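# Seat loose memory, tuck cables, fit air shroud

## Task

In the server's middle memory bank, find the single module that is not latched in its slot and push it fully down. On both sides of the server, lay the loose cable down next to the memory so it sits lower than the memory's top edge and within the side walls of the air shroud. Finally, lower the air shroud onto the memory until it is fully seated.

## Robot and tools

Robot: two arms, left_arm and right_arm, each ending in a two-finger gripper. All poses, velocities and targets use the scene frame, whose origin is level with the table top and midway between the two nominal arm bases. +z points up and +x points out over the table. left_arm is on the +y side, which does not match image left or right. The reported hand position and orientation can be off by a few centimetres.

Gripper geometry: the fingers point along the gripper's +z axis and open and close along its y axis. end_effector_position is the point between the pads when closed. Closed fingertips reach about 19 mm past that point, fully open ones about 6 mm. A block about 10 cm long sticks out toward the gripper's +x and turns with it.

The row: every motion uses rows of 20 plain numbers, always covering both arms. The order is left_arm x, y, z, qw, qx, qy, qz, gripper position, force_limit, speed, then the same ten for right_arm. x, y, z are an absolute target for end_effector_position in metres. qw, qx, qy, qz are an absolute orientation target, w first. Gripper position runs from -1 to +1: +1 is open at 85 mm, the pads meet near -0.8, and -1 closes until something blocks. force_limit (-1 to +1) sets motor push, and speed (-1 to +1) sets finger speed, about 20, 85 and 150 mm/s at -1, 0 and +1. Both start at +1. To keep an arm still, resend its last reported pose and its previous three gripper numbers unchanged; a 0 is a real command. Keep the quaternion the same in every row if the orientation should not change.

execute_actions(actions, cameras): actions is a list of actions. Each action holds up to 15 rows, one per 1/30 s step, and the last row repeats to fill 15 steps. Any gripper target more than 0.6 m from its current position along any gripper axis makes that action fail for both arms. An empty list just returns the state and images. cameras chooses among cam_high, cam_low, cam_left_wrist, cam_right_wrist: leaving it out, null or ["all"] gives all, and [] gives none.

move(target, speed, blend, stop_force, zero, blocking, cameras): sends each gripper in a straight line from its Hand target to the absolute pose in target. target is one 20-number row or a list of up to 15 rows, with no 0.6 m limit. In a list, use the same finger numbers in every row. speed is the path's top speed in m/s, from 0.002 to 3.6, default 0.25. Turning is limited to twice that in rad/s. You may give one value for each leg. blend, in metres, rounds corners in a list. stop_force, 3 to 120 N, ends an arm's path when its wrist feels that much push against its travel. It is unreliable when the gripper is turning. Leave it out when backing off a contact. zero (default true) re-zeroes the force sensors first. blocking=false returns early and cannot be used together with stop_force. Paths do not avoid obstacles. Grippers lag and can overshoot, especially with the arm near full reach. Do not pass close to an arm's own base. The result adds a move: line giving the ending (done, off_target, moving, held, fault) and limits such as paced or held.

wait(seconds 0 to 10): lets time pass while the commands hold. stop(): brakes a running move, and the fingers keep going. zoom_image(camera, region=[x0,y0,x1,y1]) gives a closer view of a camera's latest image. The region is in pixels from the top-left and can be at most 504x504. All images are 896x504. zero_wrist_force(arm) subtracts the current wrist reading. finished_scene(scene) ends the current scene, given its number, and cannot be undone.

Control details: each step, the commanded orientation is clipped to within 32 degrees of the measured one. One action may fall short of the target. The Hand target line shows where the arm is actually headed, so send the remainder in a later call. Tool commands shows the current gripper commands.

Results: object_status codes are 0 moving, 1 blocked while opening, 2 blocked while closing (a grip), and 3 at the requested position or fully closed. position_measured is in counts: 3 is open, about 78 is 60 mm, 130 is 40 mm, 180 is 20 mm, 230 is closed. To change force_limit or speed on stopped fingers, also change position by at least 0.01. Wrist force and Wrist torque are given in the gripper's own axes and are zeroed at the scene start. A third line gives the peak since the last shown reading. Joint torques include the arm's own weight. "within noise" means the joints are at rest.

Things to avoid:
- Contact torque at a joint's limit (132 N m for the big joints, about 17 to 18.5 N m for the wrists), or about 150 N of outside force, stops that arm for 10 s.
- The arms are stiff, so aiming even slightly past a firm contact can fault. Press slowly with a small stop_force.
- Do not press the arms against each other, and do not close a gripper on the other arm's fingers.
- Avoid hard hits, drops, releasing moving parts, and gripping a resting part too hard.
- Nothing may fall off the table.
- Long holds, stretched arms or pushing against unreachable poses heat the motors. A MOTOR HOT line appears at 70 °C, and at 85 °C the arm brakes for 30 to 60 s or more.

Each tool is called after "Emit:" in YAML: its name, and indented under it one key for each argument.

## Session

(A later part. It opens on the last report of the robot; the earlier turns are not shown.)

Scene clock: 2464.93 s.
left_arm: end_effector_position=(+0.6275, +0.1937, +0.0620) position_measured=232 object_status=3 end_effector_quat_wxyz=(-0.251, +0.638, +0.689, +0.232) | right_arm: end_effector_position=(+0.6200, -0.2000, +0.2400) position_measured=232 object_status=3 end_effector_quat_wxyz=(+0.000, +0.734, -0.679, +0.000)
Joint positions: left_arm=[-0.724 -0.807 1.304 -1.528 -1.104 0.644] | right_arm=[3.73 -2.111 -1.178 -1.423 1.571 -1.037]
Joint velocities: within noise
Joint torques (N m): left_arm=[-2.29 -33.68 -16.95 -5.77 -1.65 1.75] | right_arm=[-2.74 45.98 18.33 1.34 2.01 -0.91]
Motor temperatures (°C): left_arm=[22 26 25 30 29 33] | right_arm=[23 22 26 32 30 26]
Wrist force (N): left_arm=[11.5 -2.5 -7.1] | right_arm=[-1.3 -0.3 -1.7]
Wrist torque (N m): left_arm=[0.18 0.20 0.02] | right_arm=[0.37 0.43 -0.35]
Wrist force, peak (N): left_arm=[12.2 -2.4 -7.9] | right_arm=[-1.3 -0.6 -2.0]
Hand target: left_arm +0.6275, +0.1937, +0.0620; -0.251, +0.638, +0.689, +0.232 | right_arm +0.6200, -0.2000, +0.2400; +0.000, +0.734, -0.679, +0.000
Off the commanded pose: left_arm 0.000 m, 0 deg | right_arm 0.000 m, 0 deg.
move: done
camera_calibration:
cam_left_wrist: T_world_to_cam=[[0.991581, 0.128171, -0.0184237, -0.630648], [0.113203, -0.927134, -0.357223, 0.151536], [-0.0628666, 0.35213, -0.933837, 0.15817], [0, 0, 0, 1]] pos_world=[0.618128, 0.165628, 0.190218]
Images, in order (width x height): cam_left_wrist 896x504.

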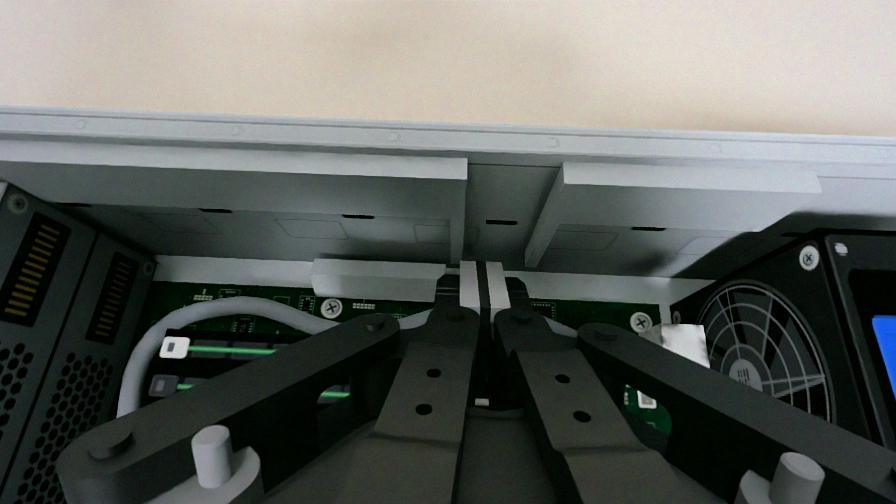

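Emit:
move:
  target:
    - [0.6275,0.1925,0.0615,0.2510,-0.6384,-0.6894,-0.2323,-1,-0.5,0,0.62,-0.20,0.24,0,0.7343,-0.6788,0,-1,-0.5,0]
  speed: 0.01
  stop_force: 25
  cameras: ["cam_left_wrist"]

Emit:
zoom_image:
  camera: "cam_left_wrist"
  region: [100, 200, 604, 480]

Scene clock: 2479.77 s.
left_arm: end_effector_position=(+0.6275, +0.1925, +0.0615) position_measured=232 object_status=3 end_effector_quat_wxyz=(-0.251, +0.638, +0.689, +0.232) | right_arm: end_effector_position=(+0.6200, -0.2000, +0.2400) position_measured=232 object_status=3 end_effector_quat_wxyz=(+0.000, +0.734, -0.679, +0.000)
Joint positions: left_arm=[-0.725 -0.805 1.302 -1.527 -1.105 0.643] | right_arm=[3.73 -2.111 -1.178 -1.423 1.571 -1.037]
Joint velocities: within noise
Joint torques (N m): left_arm=[-16.48 -35.09 -30.61 -2.43 -3.07 -2.18] | right_arm=[-2.31 45.7 19.26 1.54 2.05 -0.8]
Motor temperatures (°C): left_arm=[22 26 25 30 29 33] | right_arm=[23 22 26 32 30 26]
Wrist force (N): left_arm=[18.5 -2.9 -1.2] | right_arm=[-1.0 -0.5 -1.8]
Wrist torque (N m): left_arm=[0.21 0.27 0.01] | right_arm=[0.34 0.38 -0.35]
Wrist force, peak (N): left_arm=[19.1 -3.4 -1.7] | right_arm=[-1.4 -0.7 -2.1]
Hand target: left_arm +0.6275, +0.1925, +0.0615; -0.251, +0.638, +0.689, +0.232 | right_arm +0.6200, -0.2000, +0.2400; +0.000, +0.734, -0.679, +0.000
Off the commanded pose: left_arm 0.000 m, 0 deg | right_arm 0.000 m, 0 deg.
move: done
camera_calibration:
cam_left_wrist: T_world_to_cam=[[0.991587, 0.128135, -0.018331, -0.630519], [0.113204, -0.927138, -0.357212, 0.150243], [-0.062767, 0.352132, -0.933843, 0.158064], [0, 0, 0, 1]] pos_world=[0.618128, 0.164428, 0.189718]
Images, in order (width x height): cam_left_wrist 896x504.

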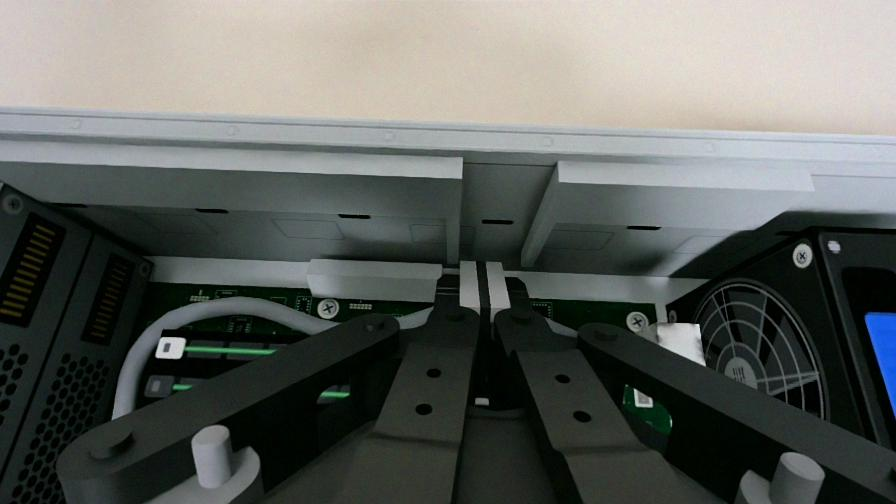

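Scaled by 1.000.

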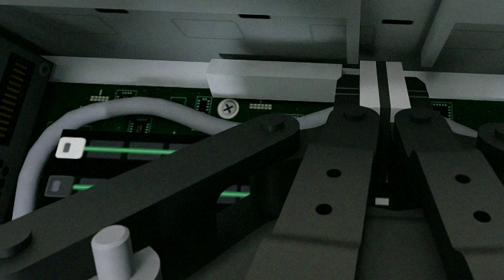

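Emit:
move:
  target:
    - [0.6275,0.197,0.11,0.2510,-0.6384,-0.6894,-0.2323,-1,-0.5,0,0.62,-0.20,0.24,0,0.7343,-0.6788,0,-1,-0.5,0]
  speed: 0.05
  cameras: ["cam_left_wrist"]

Emit:
zoom_image:
  camera: "cam_left_wrist"
  region: [120, 180, 624, 460]

Scene clock: 2489.03 s.
left_arm: end_effector_position=(+0.6275, +0.1970, +0.1098) position_measured=232 object_status=3 end_effector_quat_wxyz=(-0.251, +0.638, +0.689, +0.232) | right_arm: end_effector_position=(+0.6200, -0.2000, +0.2400) position_measured=232 object_status=3 end_effector_quat_wxyz=(+0.000, +0.734, -0.679, +0.000)
Joint positions: left_arm=[-0.72 -0.862 1.268 -1.439 -1.102 0.648] | right_arm=[3.73 -2.111 -1.178 -1.423 1.571 -1.037]
Joint velocities: within noise
Joint torques (N m): left_arm=[10.51 -61.65 -32.24 0.57 2.89 2.32] | right_arm=[-2.6 44.44 19.77 1.53 2.07 -0.59]
Motor temperatures (°C): left_arm=[22 26 25 30 29 33] | right_arm=[23 22 26 32 30 26]
Wrist force (N): left_arm=[-0.7 1.1 -2.7] | right_arm=[-1.3 -0.4 -1.8]
Wrist torque (N m): left_arm=[0.15 0.28 -0.03] | right_arm=[0.35 0.43 -0.35]
Wrist force, peak (N): left_arm=[19.4 -3.6 -1.5] | right_arm=[-1.3 -0.6 -2.2]
Hand target: left_arm +0.6275, +0.1970, +0.1100; -0.251, +0.638, +0.689, +0.232 | right_arm +0.6200, -0.2000, +0.2400; +0.000, +0.734, -0.679, +0.000
Off the commanded pose: left_arm 0.000 m, 0 deg | right_arm 0.000 m, 0 deg.
move: done
camera_calibration:
cam_left_wrist: T_world_to_cam=[[0.991587, 0.128135, -0.018331, -0.63021], [0.113204, -0.927138, -0.357212, 0.171668], [-0.062767, 0.352132, -0.933843, 0.201584], [0, 0, 0, 1]] pos_world=[0.618128, 0.168928, 0.238018]
Images, in order (width x height): cam_left_wrist 896x504.

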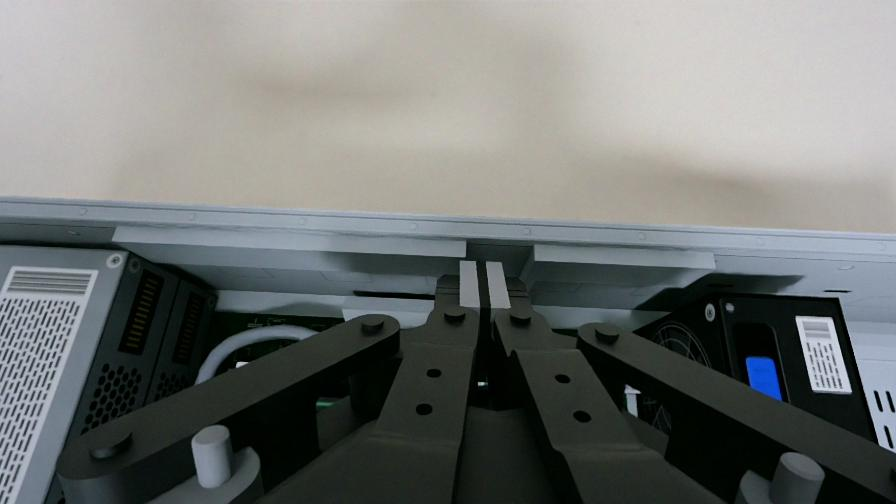

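Scaled by 1.000.

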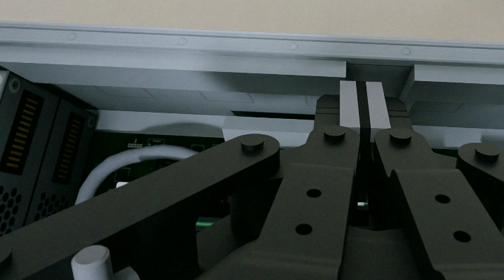

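Emit:
move:
  target:
    - [0.72,0.215,0.14,0.2510,-0.6384,-0.6894,-0.2323,-1,-0.5,0,0.62,-0.20,0.24,0,0.7343,-0.6788,0,-1,-0.5,0]
  speed: 0.15
  cameras: ["cam_left_wrist"]

Emit:
zoom_image:
  camera: "cam_left_wrist"
  region: [0, 220, 480, 500]

Scene clock: 2502.87 s.
left_arm: end_effector_position=(+0.7200, +0.2150, +0.1400) position_measured=232 object_status=3 end_effector_quat_wxyz=(-0.251, +0.638, +0.689, +0.232) | right_arm: end_effector_position=(+0.6200, -0.2000, +0.2400) position_measured=232 object_status=3 end_effector_quat_wxyz=(+0.000, +0.734, -0.679, +0.000)
Joint positions: left_arm=[-0.626 -0.701 0.907 -1.282 -1.056 0.74] | right_arm=[3.73 -2.111 -1.178 -1.423 1.571 -1.037]
Joint velocities: within noise
Joint torques (N m): left_arm=[10.5 -44.23 -32.57 0.59 2.19 2.38] | right_arm=[-0.79 42.69 20.22 1.66 2.08 -0.52]
Motor temperatures (°C): left_arm=[22 26 25 30 29 33] | right_arm=[23 22 26 32 30 26]
Wrist force (N): left_arm=[-1.0 1.2 -3.1] | right_arm=[-1.1 -0.5 -1.8]
Wrist torque (N m): left_arm=[0.16 0.33 -0.03] | right_arm=[0.34 0.40 -0.35]
Wrist force, peak (N): left_arm=[-0.2 2.2 -3.3] | right_arm=[-1.2 -0.6 -2.2]
Hand target: left_arm +0.7200, +0.2150, +0.1400; -0.251, +0.638, +0.689, +0.232 | right_arm +0.6200, -0.2000, +0.2400; +0.000, +0.734, -0.679, +0.000
Off the commanded pose: left_arm 0.000 m, 0 deg | right_arm 0.000 m, 0 deg.
move: done
camera_calibration:
cam_left_wrist: T_world_to_cam=[[0.991605, 0.128008, -0.0182738, -0.72359], [0.113106, -0.927154, -0.357201, 0.188754], [-0.0626674, 0.352135, -0.933849, 0.229177], [0, 0, 0, 1]] pos_world=[0.710528, 0.186929, 0.268217]
Images, in order (width x height): cam_left_wrist 896x504.

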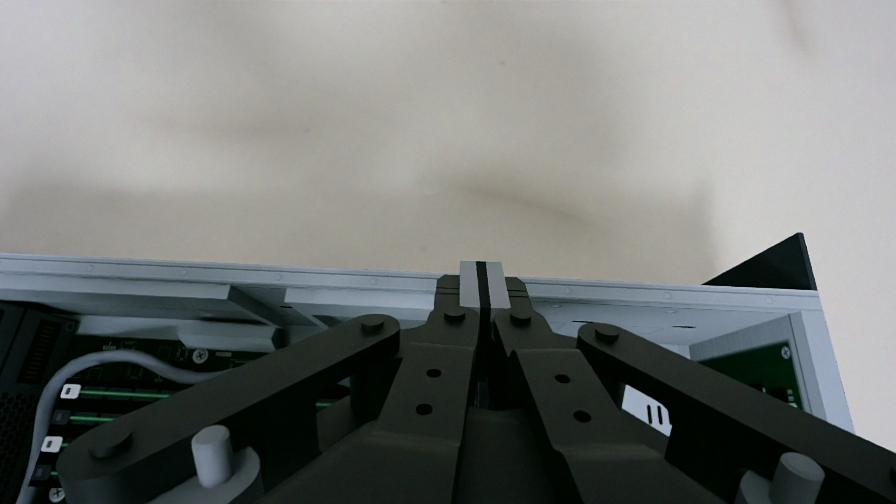

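Scaled by 1.050 from the camera's 896x504 image, which has a finer 1280x720 frame.

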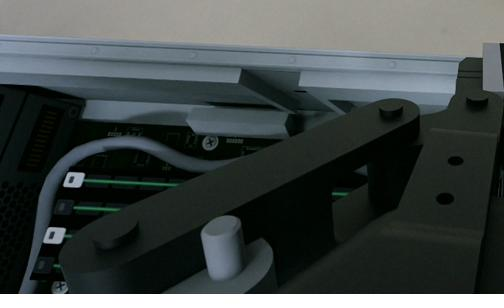

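Emit:
move:
  target:
    - [0.665,0.205,0.17,0.0095,0.0381,-0.9695,-0.2417,-1,-0.5,0,0.62,-0.20,0.24,0,0.7343,-0.6788,0,-1,-0.5,0]
  speed: 0.3
  cameras: ["cam_left_wrist"]

Emit:
zoom_image:
  camera: "cam_left_wrist"
  region: [220, 0, 560, 320]

Scene clock: 2515.17 s.
left_arm: end_effector_position=(+0.6650, +0.2050, +0.1700) position_measured=232 object_status=3 end_effector_quat_wxyz=(-0.010, -0.038, +0.970, +0.242) | right_arm: end_effector_position=(+0.6200, -0.2000, +0.2400) position_measured=232 object_status=3 end_effector_quat_wxyz=(+0.000, +0.734, -0.679, +0.000)
Joint positions: left_arm=[-0.634 -0.928 1.187 -1.498 -1.206 -0.769] | right_arm=[3.73 -2.111 -1.178 -1.423 1.571 -1.037]
Joint velocities: within noise
Joint torques (N m): left_arm=[-7.41 -61.03 -18.08 -4.22 2.63 -2.56] | right_arm=[0.05 40.52 21.35 1.65 2.08 -0.29]
Motor temperatures (°C): left_arm=[22 26 25 30 29 33] | right_arm=[23 22 26 32 30 26]
Wrist force (N): left_arm=[-0.7 2.0 -3.5] | right_arm=[-0.9 -0.4 -2.1]
Wrist torque (N m): left_arm=[0.17 0.16 0.04] | right_arm=[0.35 0.37 -0.35]
Wrist force, peak (N): left_arm=[-0.7 2.0 -3.7] | right_arm=[-1.2 -0.5 -2.2]
Hand target: left_arm +0.6650, +0.2050, +0.1700; -0.010, -0.038, +0.970, +0.242 | right_arm +0.6200, -0.2000, +0.2400; +0.000, +0.734, -0.679, +0.000
Off the commanded pose: left_arm 0.000 m, 0 deg | right_arm 0.000 m, 0 deg.
move: done
camera_calibration:
cam_left_wrist: T_world_to_cam=[[-0.0982797, 0.898821, 0.427156, -0.176304], [0.950653, -0.0421337, 0.307383, -0.655031], [0.29428, 0.436286, -0.850326, -0.0115799], [0, 0, 0, 1]] pos_world=[0.608788, 0.135919, 0.266808]
Images, in order (width x height): cam_left_wrist 896x504.

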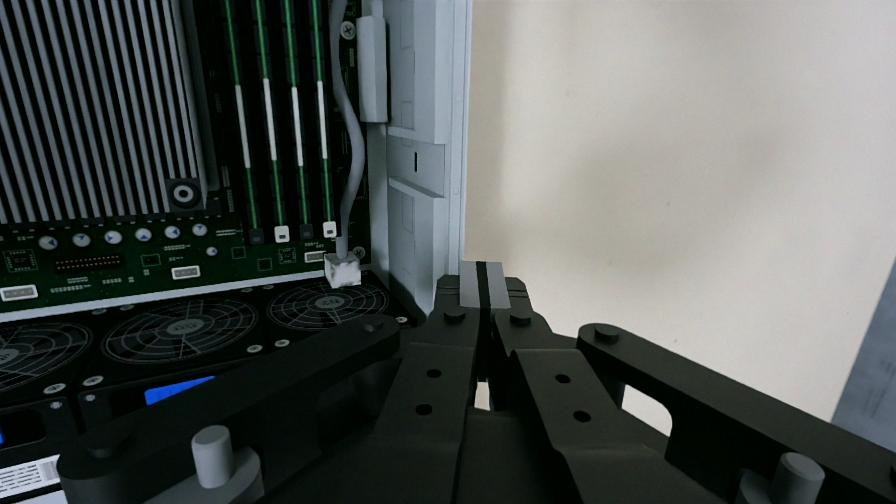

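Scaled by 1.482 from the camera's 896x504 image, which has a finer 1280x720 frame.

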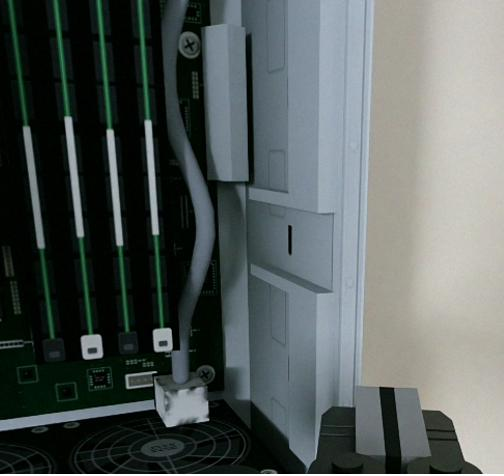

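Emit:
move:
  target:
    - [0.575,0.175,0.19,0.0095,0.0381,-0.9695,-0.2417,-1,-0.5,0,0.62,-0.20,0.24,0,0.7343,-0.6788,0,-1,-0.5,0]
  speed: 0.25
  cameras: ["cam_left_wrist"]

Emit:
zoom_image:
  camera: "cam_left_wrist"
  region: [100, 0, 560, 330]

Scene clock: 2626.03 s.
left_arm: end_effector_position=(+0.5752, +0.1751, +0.1899) position_measured=232 object_status=3 end_effector_quat_wxyz=(-0.010, -0.038, +0.970, +0.242) | right_arm: end_effector_position=(+0.6200, -0.2000, +0.2400) position_measured=232 object_status=3 end_effector_quat_wxyz=(+0.000, +0.734, -0.679, +0.000)
Joint positions: left_arm=[-0.75 -1.096 1.394 -1.497 -1.246 -0.884] | right_arm=[3.73 -2.111 -1.178 -1.423 1.571 -1.037]
Joint velocities: within noise
Joint torques (N m): left_arm=[-7.63 -53.9 -17.59 -3.93 -1.43 -2.64] | right_arm=[0.36 39.55 21.86 1.76 2.14 -0.19]
Motor temperatures (°C): left_arm=[22 26 25 30 29 33] | right_arm=[23 22 26 32 30 26]
Wrist force (N): left_arm=[-0.7 1.9 -3.3] | right_arm=[-1.1 -0.7 -1.9]
Wrist torque (N m): left_arm=[0.15 0.15 0.05] | right_arm=[0.31 0.41 -0.35]
Wrist force, peak (N): left_arm=[-1.1 2.3 -3.7] | right_arm=[-1.3 -0.6 -2.2]
Hand target: left_arm +0.5750, +0.1750, +0.1900; -0.010, -0.038, +0.970, +0.242 | right_arm +0.6200, -0.2000, +0.2400; +0.000, +0.734, -0.679, +0.000
Off the commanded pose: left_arm 0.000 m, 0 deg | right_arm 0.000 m, 0 deg.
move: done
camera_calibration:
cam_left_wrist: T_world_to_cam=[[-0.0986534, 0.898797, 0.427119, -0.166457], [0.950617, -0.0418052, 0.307539, -0.577106], [0.294271, 0.436367, -0.850287, 0.0448413], [0, 0, 0, 1]] pos_world=[0.518989, 0.105918, 0.286708]
Images, in order (width x height): cam_left_wrist 896x504.

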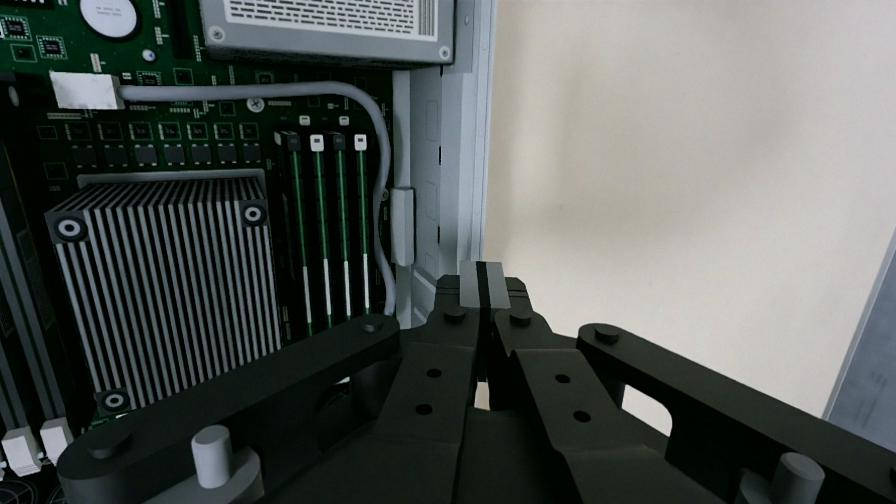

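Scaled by 1.096 from the camera's 896x504 image, which has a finer 1280x720 frame.

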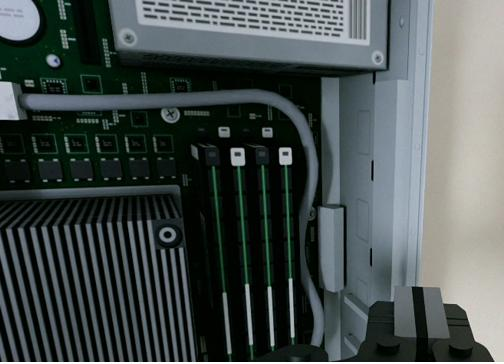

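Emit:
move:
  target:
    - [0.50,0.19,0.30,0,0.6659,0.7461,0,-1,-0.5,0,0.50,-0.19,0.30,0,0.7461,-0.6659,0,-1,-0.5,0]
    - [0.25,0.165,0.26,0,0.6659,0.7461,0,-1,-0.5,0,0.27,-0.155,0.26,0,0.7461,-0.6659,0,-1,-0.5,0]
  speed: 0.3
  blend: [0.05,0]

Scene clock: 2704.93 s.
left_arm: end_effector_position=(+0.2501, +0.1650, +0.2600) position_measured=232 object_status=3 end_effector_quat_wxyz=(+0.000, +0.666, +0.746, +0.000) | right_arm: end_effector_position=(+0.2701, -0.1550, +0.2600) position_measured=232 object_status=3 end_effector_quat_wxyz=(+0.000, +0.746, -0.666, +0.000)
Joint positions: left_arm=[-1.186 -1.989 2.146 -1.728 -1.571 0.277] | right_arm=[4.257 -1.472 -1.917 -1.323 1.571 -0.546]
Joint velocities: within noise
Joint torques (N m): left_arm=[-7.87 -19.69 -20.09 -0.35 1.8 -2.83] | right_arm=[10.08 30.9 13.17 4.77 -1.93 2.05]
Motor temperatures (°C): left_arm=[22 26 25 30 29 33] | right_arm=[23 22 26 32 30 26]
Wrist force (N): left_arm=[-0.2 1.5 -3.7] | right_arm=[-1.4 -0.2 -1.9]
Wrist torque (N m): left_arm=[0.23 0.07 0.00] | right_arm=[0.37 0.41 -0.36]
Wrist force, peak (N): left_arm=[0.1 3.5 -3.9] | right_arm=[-3.1 2.4 -1.7]
Hand target: left_arm +0.2500, +0.1650, +0.2600; +0.000, +0.666, +0.746, +0.000 | right_arm +0.2700, -0.1550, +0.2600; +0.000, +0.746, -0.666, +0.000
Off the commanded pose: left_arm 0.000 m, 0 deg | right_arm 0.000 m, 0 deg.
move: done
camera_calibration:
cam_left_wrist: T_world_to_cam=[[0.988924, 0.140693, -0.0472712, -0.243038], [0.148412, -0.933594, 0.326153, 0.0529878], [0.00175524, -0.329556, -0.944134, 0.428416], [0, 0, 0, 1]] pos_world=[0.231731, 0.22485, 0.375712]
cam_right_wrist: T_world_to_cam=[[-0.989037, -0.140618, 0.0450782, 0.230498], [-0.120821, 0.946111, 0.300461, 0.123824], [-0.0848993, 0.291721, -0.952728, 0.441607], [0, 0, 0, 1]] pos_world=[0.280423, -0.213565, 0.373137]

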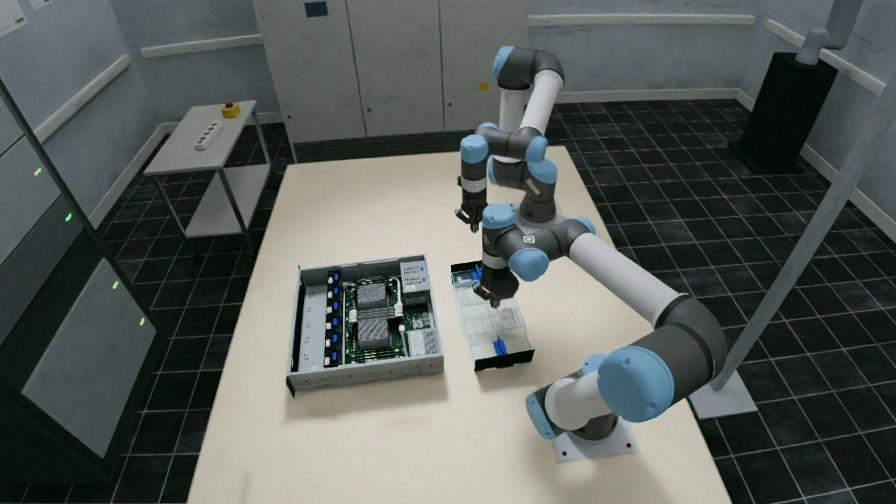

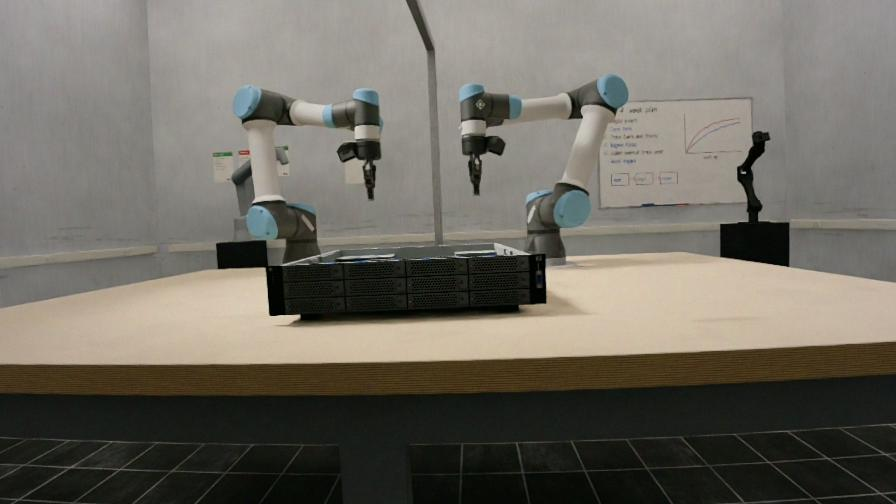

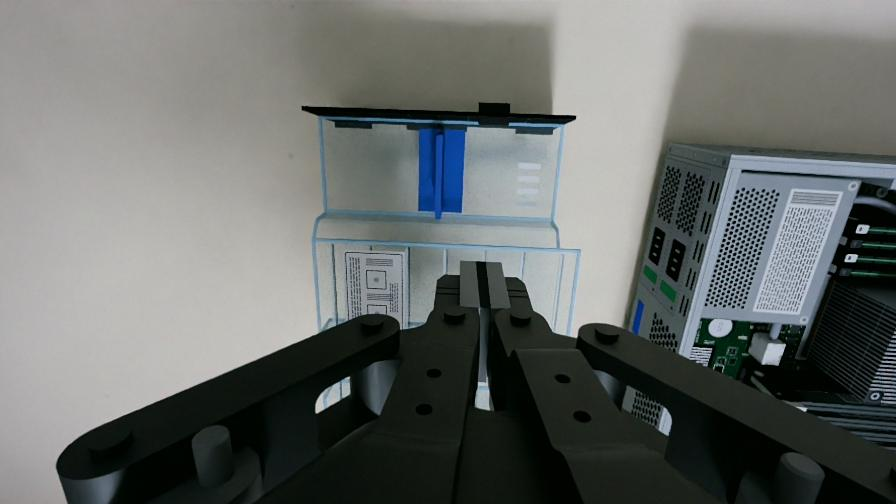

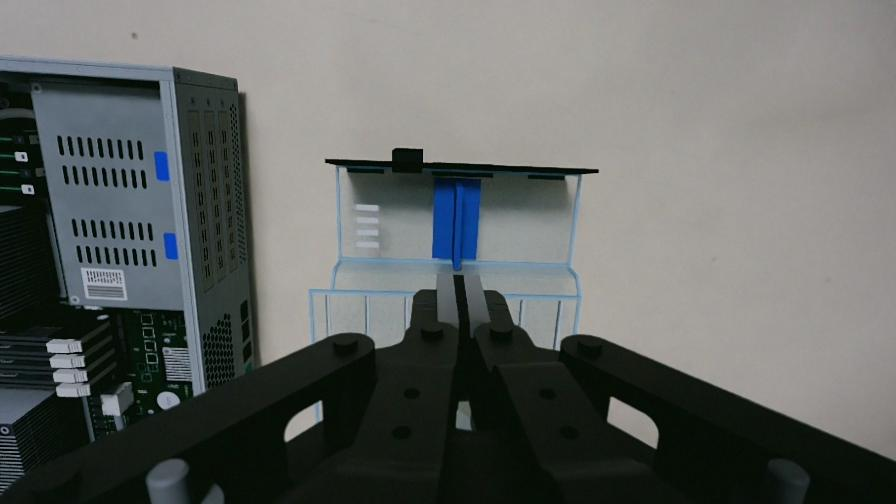

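Emit:
zoom_image:
  camera: "cam_left_wrist"
  region: [290, 80, 600, 270]

Emit:
zoom_image:
  camera: "cam_right_wrist"
  region: [310, 130, 620, 320]

Scaled by 1.626 from the camera's 896x504 image, which has a finer 1280x720 frame.

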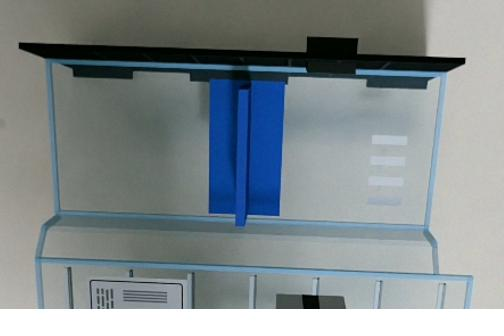

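Scaled by 1.626 from the camera's 896x504 image, which has a finer 1280x720 frame.

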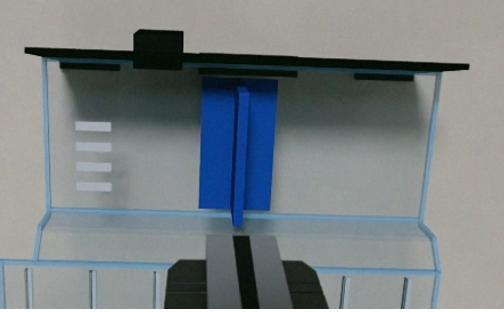

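Emit:
move:
  target:
    - [0.26,0.24,0.28,0,0.6659,0.7461,0,-1,-0.5,0,0.27,-0.155,0.26,0,0.7461,-0.6659,0,-1,-0.5,0]
    - [0.28,0.28,0.15,0.2551,0.6261,0.7011,-0.2281,-1,-0.5,0,0.27,-0.155,0.26,0,0.7461,-0.6659,0,-1,-0.5,0]
  speed: 0.2
  cameras: ["cam_left_wrist"]

Emit:
zoom_image:
  camera: "cam_left_wrist"
  region: [200, 100, 700, 380]

Scene clock: 2748.63 s.
left_arm: end_effector_position=(+0.2800, +0.2800, +0.1500) position_measured=232 object_status=3 end_effector_quat_wxyz=(+0.255, +0.626, +0.701, -0.228) | right_arm: end_effector_position=(+0.2700, -0.1550, +0.2600) position_measured=232 object_status=3 end_effector_quat_wxyz=(+0.000, +0.746, -0.666, +0.000)
Joint positions: left_arm=[-0.399 -1.927 2.718 -2.748 -2.168 0.945] | right_arm=[4.257 -1.472 -1.917 -1.323 1.571 -0.545]
Joint velocities: within noise
Joint torques (N m): left_arm=[10.33 7.99 -14.2 -5.75 -3.43 2.24] | right_arm=[9.7 30.09 18.96 4.63 -1.82 1.98]
Motor temperatures (°C): left_arm=[22 26 25 30 29 33] | right_arm=[23 22 26 32 30 26]
Wrist force (N): left_arm=[-0.2 2.1 -4.0] | right_arm=[-1.4 -0.1 -2.0]
Wrist torque (N m): left_arm=[0.32 -0.07 0.03] | right_arm=[0.39 0.40 -0.36]
Wrist force, peak (N): left_arm=[-0.2 1.5 -4.7] | right_arm=[-1.6 -0.2 -2.3]
Hand target: left_arm +0.2800, +0.2800, +0.1500; +0.255, +0.626, +0.701, -0.228 | right_arm +0.2700, -0.1550, +0.2600; +0.000, +0.746, -0.666, +0.000
Off the commanded pose: left_arm 0.000 m, 0 deg | right_arm 0.000 m, 0 deg.
move: done
camera_calibration:
cam_left_wrist: T_world_to_cam=[[0.993143, 0.103463, -0.0544207, -0.283649], [0.099646, -0.505794, 0.85688, 0.00592628], [0.0611293, -0.856427, -0.512636, 0.428684], [0, 0, 0, 1]] pos_world=[0.254909, 0.399481, 0.199244]
Images, in order (width x height): cam_left_wrist 896x504.

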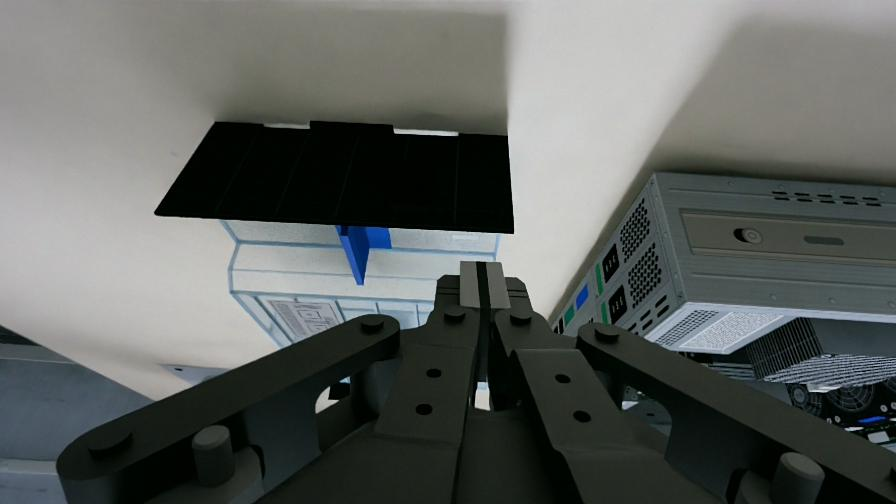

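Scaled by 1.008 from the camera's 896x504 image, which has a finer 1280x720 frame.

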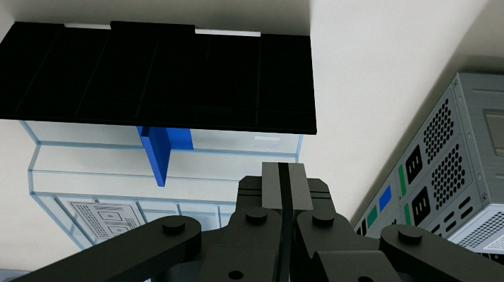

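Emit:
zoom_image:
  camera: "cam_left_wrist"
  region: [140, 100, 540, 250]

Scaled by 1.260 from the camera's 896x504 image, which has a finer 1280x720 frame.

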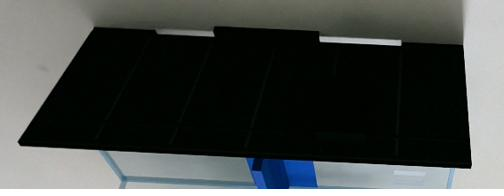

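Emit:
zoom_image:
  camera: "cam_left_wrist"
  region: [300, 200, 420, 300]

Scaled by 4.200 from the camera's 896x504 image, which has a finer 1280x720 frame.

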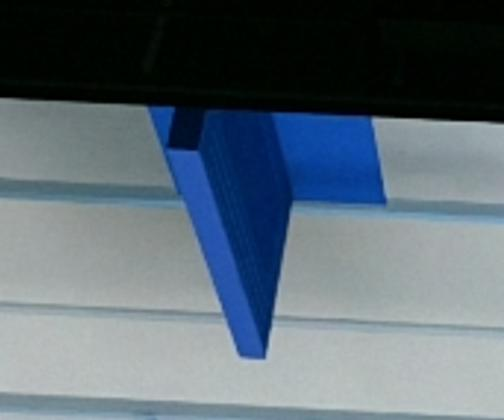

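Emit:
move:
  target:
    - [0.26,0.20,0.25,0,0.6659,0.7461,0,-0.165,-0.5,0,0.262,-0.14,0.22,0,0.7461,-0.6659,0,-0.165,-0.5,0]
    - [0.2275,0.170,0.15,0,0.6659,0.7461,0,-0.165,-0.5,0,0.2567,-0.139,0.15,0,0.7461,-0.6659,0,-0.165,-0.5,0]
  speed: 0.2
  cameras: ["cam_left_wrist","cam_right_wrist"]

Emit:
zoom_image:
  camera: "cam_left_wrist"
  region: [300, 80, 620, 320]

Emit:
zoom_image:
  camera: "cam_right_wrist"
  region: [300, 80, 620, 320]

Scene clock: 2825.27 s.
left_arm: end_effector_position=(+0.2275, +0.1701, +0.1501) position_measured=150 object_status=3 end_effector_quat_wxyz=(+0.000, +0.666, +0.746, +0.000) | right_arm: end_effector_position=(+0.2567, -0.1390, +0.1500) position_measured=150 object_status=3 end_effector_quat_wxyz=(+0.000, +0.746, -0.666, +0.000)
Joint positions: left_arm=[-1.25 -1.946 2.418 -2.043 -1.571 0.213] | right_arm=[4.299 -1.593 -2.107 -1.012 1.571 -0.503]
Joint velocities: within noise
Joint torques (N m): left_arm=[-8.22 3.89 -17.83 -5.26 1.73 -2.7] | right_arm=[9.74 10.97 10.97 4.89 -1.76 1.91]
Motor temperatures (°C): left_arm=[22 26 25 30 29 33] | right_arm=[23 22 26 32 30 26]
Wrist force (N): left_arm=[-0.1 1.5 -3.8] | right_arm=[-1.6 -0.6 -2.1]
Wrist torque (N m): left_arm=[0.24 0.03 0.00] | right_arm=[0.30 0.43 -0.37]
Wrist force, peak (N): left_arm=[-0.6 2.2 -5.2] | right_arm=[-1.4 -0.6 -2.9]
Hand target: left_arm +0.2275, +0.1700, +0.1500; +0.000, +0.666, +0.746, +0.000 | right_arm +0.2567, -0.1390, +0.1500; +0.000, +0.746, -0.666, +0.000
Off the commanded pose: left_arm 0.000 m, 0 deg | right_arm 0.000 m, 0 deg.
move: done
camera_calibration:
cam_left_wrist: T_world_to_cam=[[0.988924, 0.140725, -0.0471778, -0.22662], [0.148411, -0.933589, 0.326167, 0.0968492], [0.00185523, -0.329556, -0.944134, 0.326322], [0, 0, 0, 1]] pos_world=[0.209131, 0.22985, 0.265811]
cam_right_wrist: T_world_to_cam=[[-0.989046, -0.14059, 0.0449837, 0.224486], [-0.120822, 0.946114, 0.30045, 0.140122], [-0.0847998, 0.291723, -0.952736, 0.330978], [0, 0, 0, 1]] pos_world=[0.267024, -0.197565, 0.263136]
Images, in order (width x height): cam_left_wrist 896x504, cam_right_wrist 896x504.

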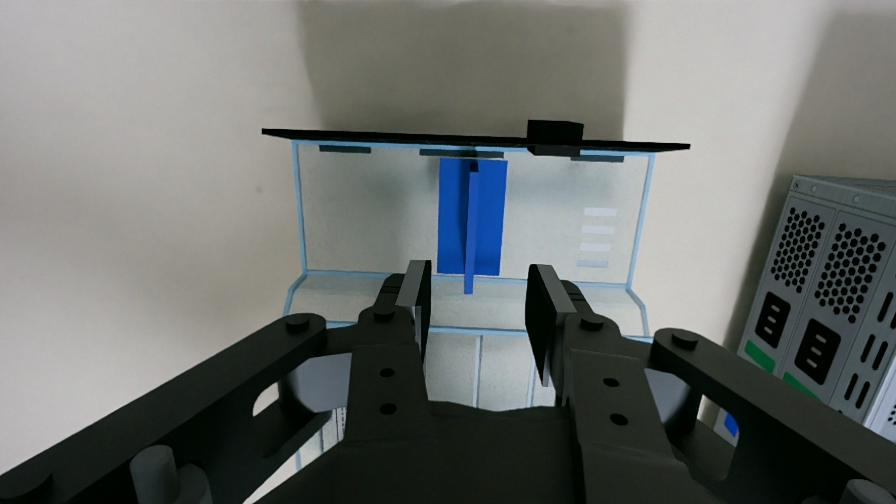

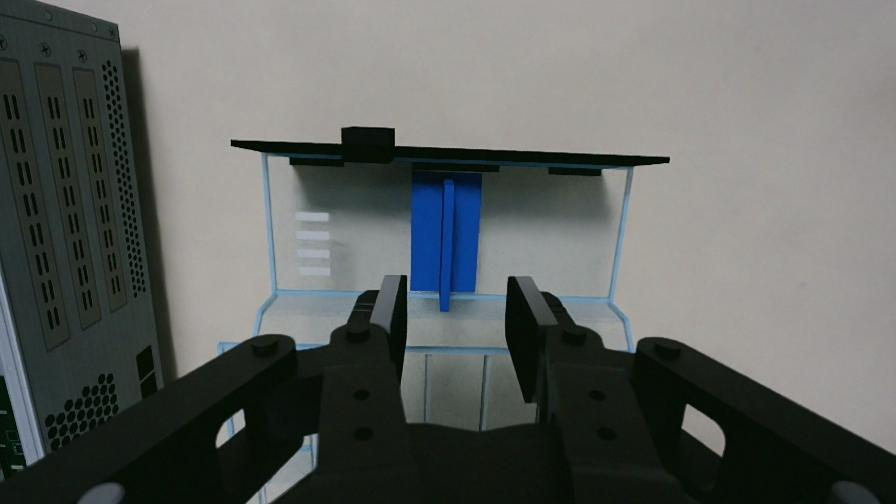

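Scaled by 1.575 from the camera's 896x504 image, which has a finer 1280x720 frame.

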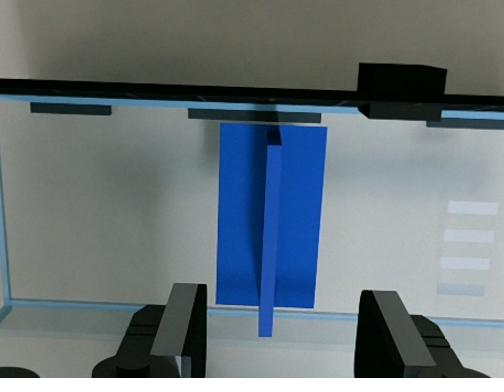

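Scaled by 1.575 from the camera's 896x504 image, which has a finer 1280x720 frame.

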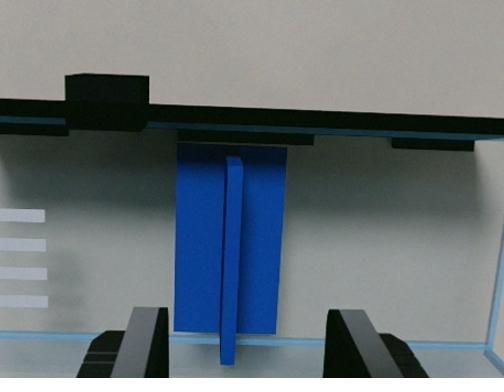

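Emit:
move:
  target:
    - [0.2275,0.170,0.09,0,0.6659,0.7461,0,-0.165,-0.5,0,0.2567,-0.139,0.09,0,0.7461,-0.6659,0,-0.165,-0.5,0]
    - [0.2275,0.170,0.0705,0,0.6659,0.7461,0,-0.165,-0.5,0,0.2567,-0.139,0.0705,0,0.7461,-0.6659,0,-0.165,-0.5,0]
  speed: [0.06,0.02]
  stop_force: 12
  cameras: ["cam_left_wrist","cam_right_wrist"]

Scene clock: 2866.13 s.
left_arm: end_effector_position=(+0.2275, +0.1700, +0.0705) position_measured=150 object_status=3 end_effector_quat_wxyz=(+0.000, +0.666, +0.746, +0.000) | right_arm: end_effector_position=(+0.2567, -0.1390, +0.0705) position_measured=150 object_status=3 end_effector_quat_wxyz=(+0.000, +0.746, -0.666, +0.000)
Joint positions: left_arm=[-1.25 -1.763 2.557 -2.365 -1.571 0.213] | right_arm=[4.299 -1.735 -2.209 -0.769 1.571 -0.503]
Joint velocities: within noise
Joint torques (N m): left_arm=[10.41 0.69 -14.4 -4.86 -1.67 1.89] | right_arm=[-8.76 13.63 8.98 4.65 -1.58 -1.2]
Motor temperatures (°C): left_arm=[22 26 25 29 29 33] | right_arm=[23 22 26 32 30 26]
Wrist force (N): left_arm=[-0.1 1.8 -3.6] | right_arm=[-1.2 -0.3 -1.9]
Wrist torque (N m): left_arm=[0.27 0.04 0.00] | right_arm=[0.37 0.39 -0.38]
Wrist force, peak (N): left_arm=[-0.2 1.9 -4.2] | right_arm=[-1.7 -0.6 -2.2]
Hand target: left_arm +0.2275, +0.1700, +0.0705; +0.000, +0.666, +0.746, +0.000 | right_arm +0.2567, -0.1390, +0.0705; +0.000, +0.746, -0.666, +0.000
Off the commanded pose: left_arm 0.000 m, 0 deg | right_arm 0.000 m, 0 deg.
move: done
camera_calibration:
cam_left_wrist: T_world_to_cam=[[0.988924, 0.140758, -0.0470844, -0.230381], [0.148411, -0.933585, 0.326181, 0.122682], [0.00195521, -0.329556, -0.944134, 0.251209], [0, 0, 0, 1]] pos_world=[0.209131, 0.22975, 0.186311]
cam_right_wrist: T_world_to_cam=[[-0.989046, -0.14059, 0.0449837, 0.228062], [-0.120822, 0.946114, 0.30045, 0.164008], [-0.0847998, 0.291723, -0.952736, 0.255235], [0, 0, 0, 1]] pos_world=[0.267024, -0.197565, 0.183636]
Images, in order (width x height): cam_left_wrist 896x504, cam_right_wrist 896x504.

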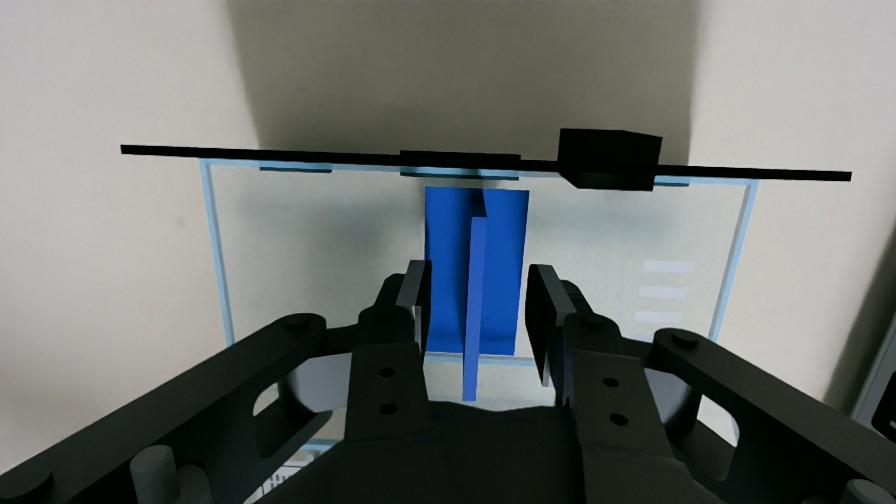

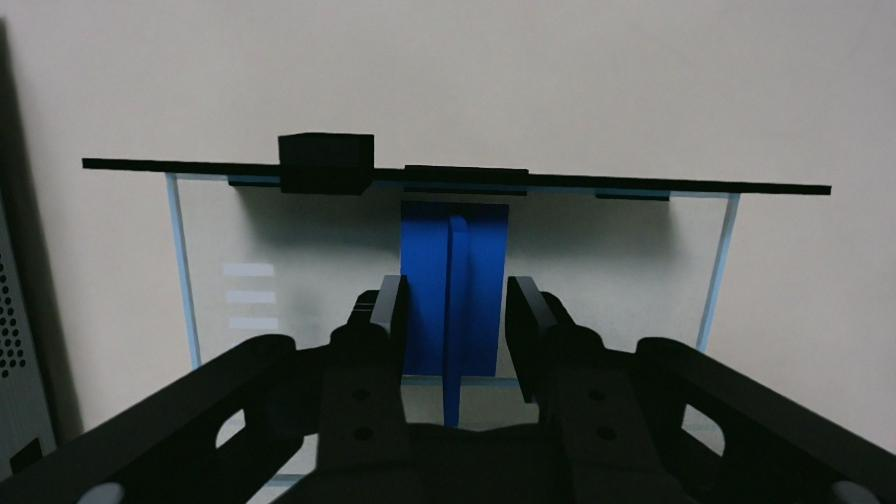

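Emit:
move:
  target:
    - [0.2275,0.170,0.0705,0,0.6659,0.7461,0,-1,-0.6,-1,0.2567,-0.139,0.0705,0,0.7461,-0.6659,0,-1,-0.6,-1]
  speed: 0.02
  cameras: ["cam_left_wrist","cam_right_wrist"]

Scene clock: 2885.83 s.
left_arm: end_effector_position=(+0.2275, +0.1700, +0.0705) position_measured=220 object_status=0 end_effector_quat_wxyz=(+0.000, +0.666, +0.746, +0.000) | right_arm: end_effector_position=(+0.2567, -0.1390, +0.0705) position_measured=220 object_status=0 end_effector_quat_wxyz=(+0.000, +0.746, -0.666, +0.000)
Joint positions: left_arm=[-1.25 -1.763 2.557 -2.365 -1.571 0.213] | right_arm=[4.299 -1.735 -2.209 -0.769 1.571 -0.503]
Joint velocities: within noise
Joint torques (N m): left_arm=[9.18 0.15 -19.51 -2.58 -1.05 1.82] | right_arm=[-7.72 15.21 14.48 2.84 -1.6 -1.44]
Motor temperatures (°C): left_arm=[22 26 25 29 29 33] | right_arm=[23 22 26 32 30 26]
Wrist force (N): left_arm=[-4.1 -1.1 -5.3] | right_arm=[-5.1 -2.2 -2.2]
Wrist torque (N m): left_arm=[0.05 0.08 0.39] | right_arm=[0.58 0.33 0.02]
Wrist force, peak (N): left_arm=[-4.2 -0.9 -5.6] | right_arm=[-5.4 -2.5 -1.6]
Hand target: left_arm +0.2275, +0.1700, +0.0705; +0.000, +0.666, +0.746, +0.000 | right_arm +0.2567, -0.1390, +0.0705; +0.000, +0.746, -0.666, +0.000
Off the commanded pose: left_arm 0.000 m, 0 deg | right_arm 0.000 m, 0 deg.
move: done
camera_calibration:
cam_left_wrist: T_world_to_cam=[[0.988925, 0.140747, -0.0470999, -0.230376], [0.148406, -0.933544, 0.3263, 0.122652], [0.00195602, -0.329676, -0.944092, 0.251228], [0, 0, 0, 1]] pos_world=[0.209131, 0.22975, 0.186311]
cam_right_wrist: T_world_to_cam=[[-0.989046, -0.14059, 0.0449695, 0.228065], [-0.120819, 0.946086, 0.30054, 0.163985], [-0.084798, 0.291815, -0.952708, 0.255247], [0, 0, 0, 1]] pos_world=[0.267024, -0.197565, 0.183636]
Images, in order (width x height): cam_left_wrist 896x504, cam_right_wrist 896x504.

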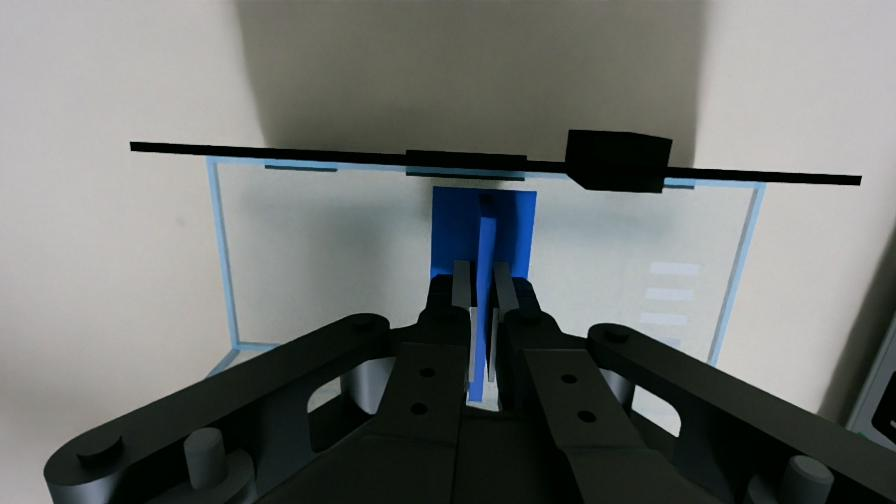

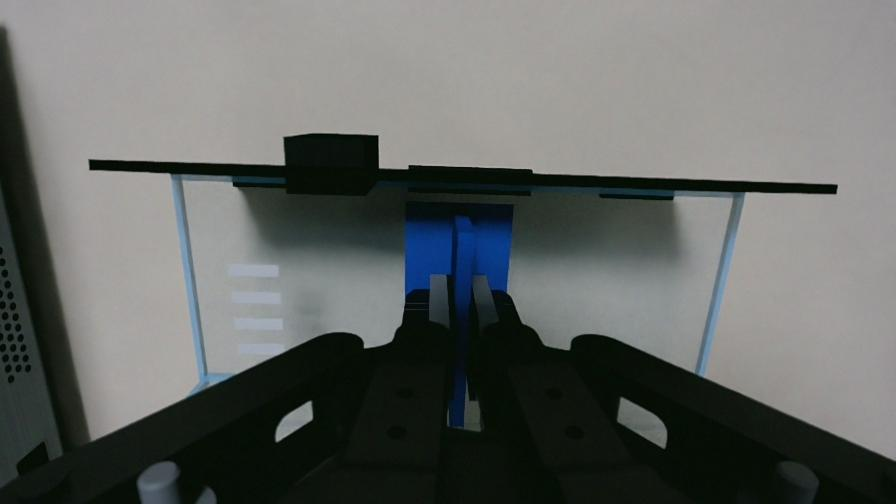

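Emit:
wait:
  seconds: 0.5
  cameras: []

Scene clock: 2892.43 s.
left_arm: end_effector_position=(+0.2275, +0.1700, +0.0705) position_measured=220 object_status=2 end_effector_quat_wxyz=(+0.000, +0.666, +0.746, +0.000) | right_arm: end_effector_position=(+0.2567, -0.1390, +0.0705) position_measured=220 object_status=2 end_effector_quat_wxyz=(+0.000, +0.746, -0.666, +0.000)
Joint positions: left_arm=[-1.25 -1.763 2.557 -2.365 -1.571 0.213] | right_arm=[4.299 -1.735 -2.209 -0.769 1.571 -0.503]
Joint velocities: within noise
Joint torques (N m): left_arm=[8.71 -0.21 -22.11 0.3 2.25 1.83] | right_arm=[-6.46 15.4 18.99 0.36 -1.73 -1.56]
Motor temperatures (°C): left_arm=[22 26 25 29 29 33] | right_arm=[23 22 26 32 30 26]
Wrist force (N): left_arm=[-4.9 -0.7 -5.7] | right_arm=[-5.6 -2.5 -1.5]
Wrist torque (N m): left_arm=[0.08 0.13 0.39] | right_arm=[0.55 0.36 0.02]
Wrist force, peak (N): left_arm=[-5.0 -0.7 -5.9] | right_arm=[-5.8 -2.6 -1.0]
Hand target: left_arm +0.2275, +0.1700, +0.0705; +0.000, +0.666, +0.746, +0.000 | right_arm +0.2567, -0.1390, +0.0705; +0.000, +0.746, -0.666, +0.000
Tool commands: left_gripper/position=-1.0 left_gripper/force_limit=-0.6 left_gripper/speed=-1.0 right_gripper/position=-1.0 right_gripper/force_limit=-0.6 right_gripper/speed=-1.0
Off the commanded pose: left_arm 0.000 m, 0 deg | right_arm 0.000 m, 0 deg.
wait: 0.50 s; at rest from the start
No camera images: "cameras" was empty.


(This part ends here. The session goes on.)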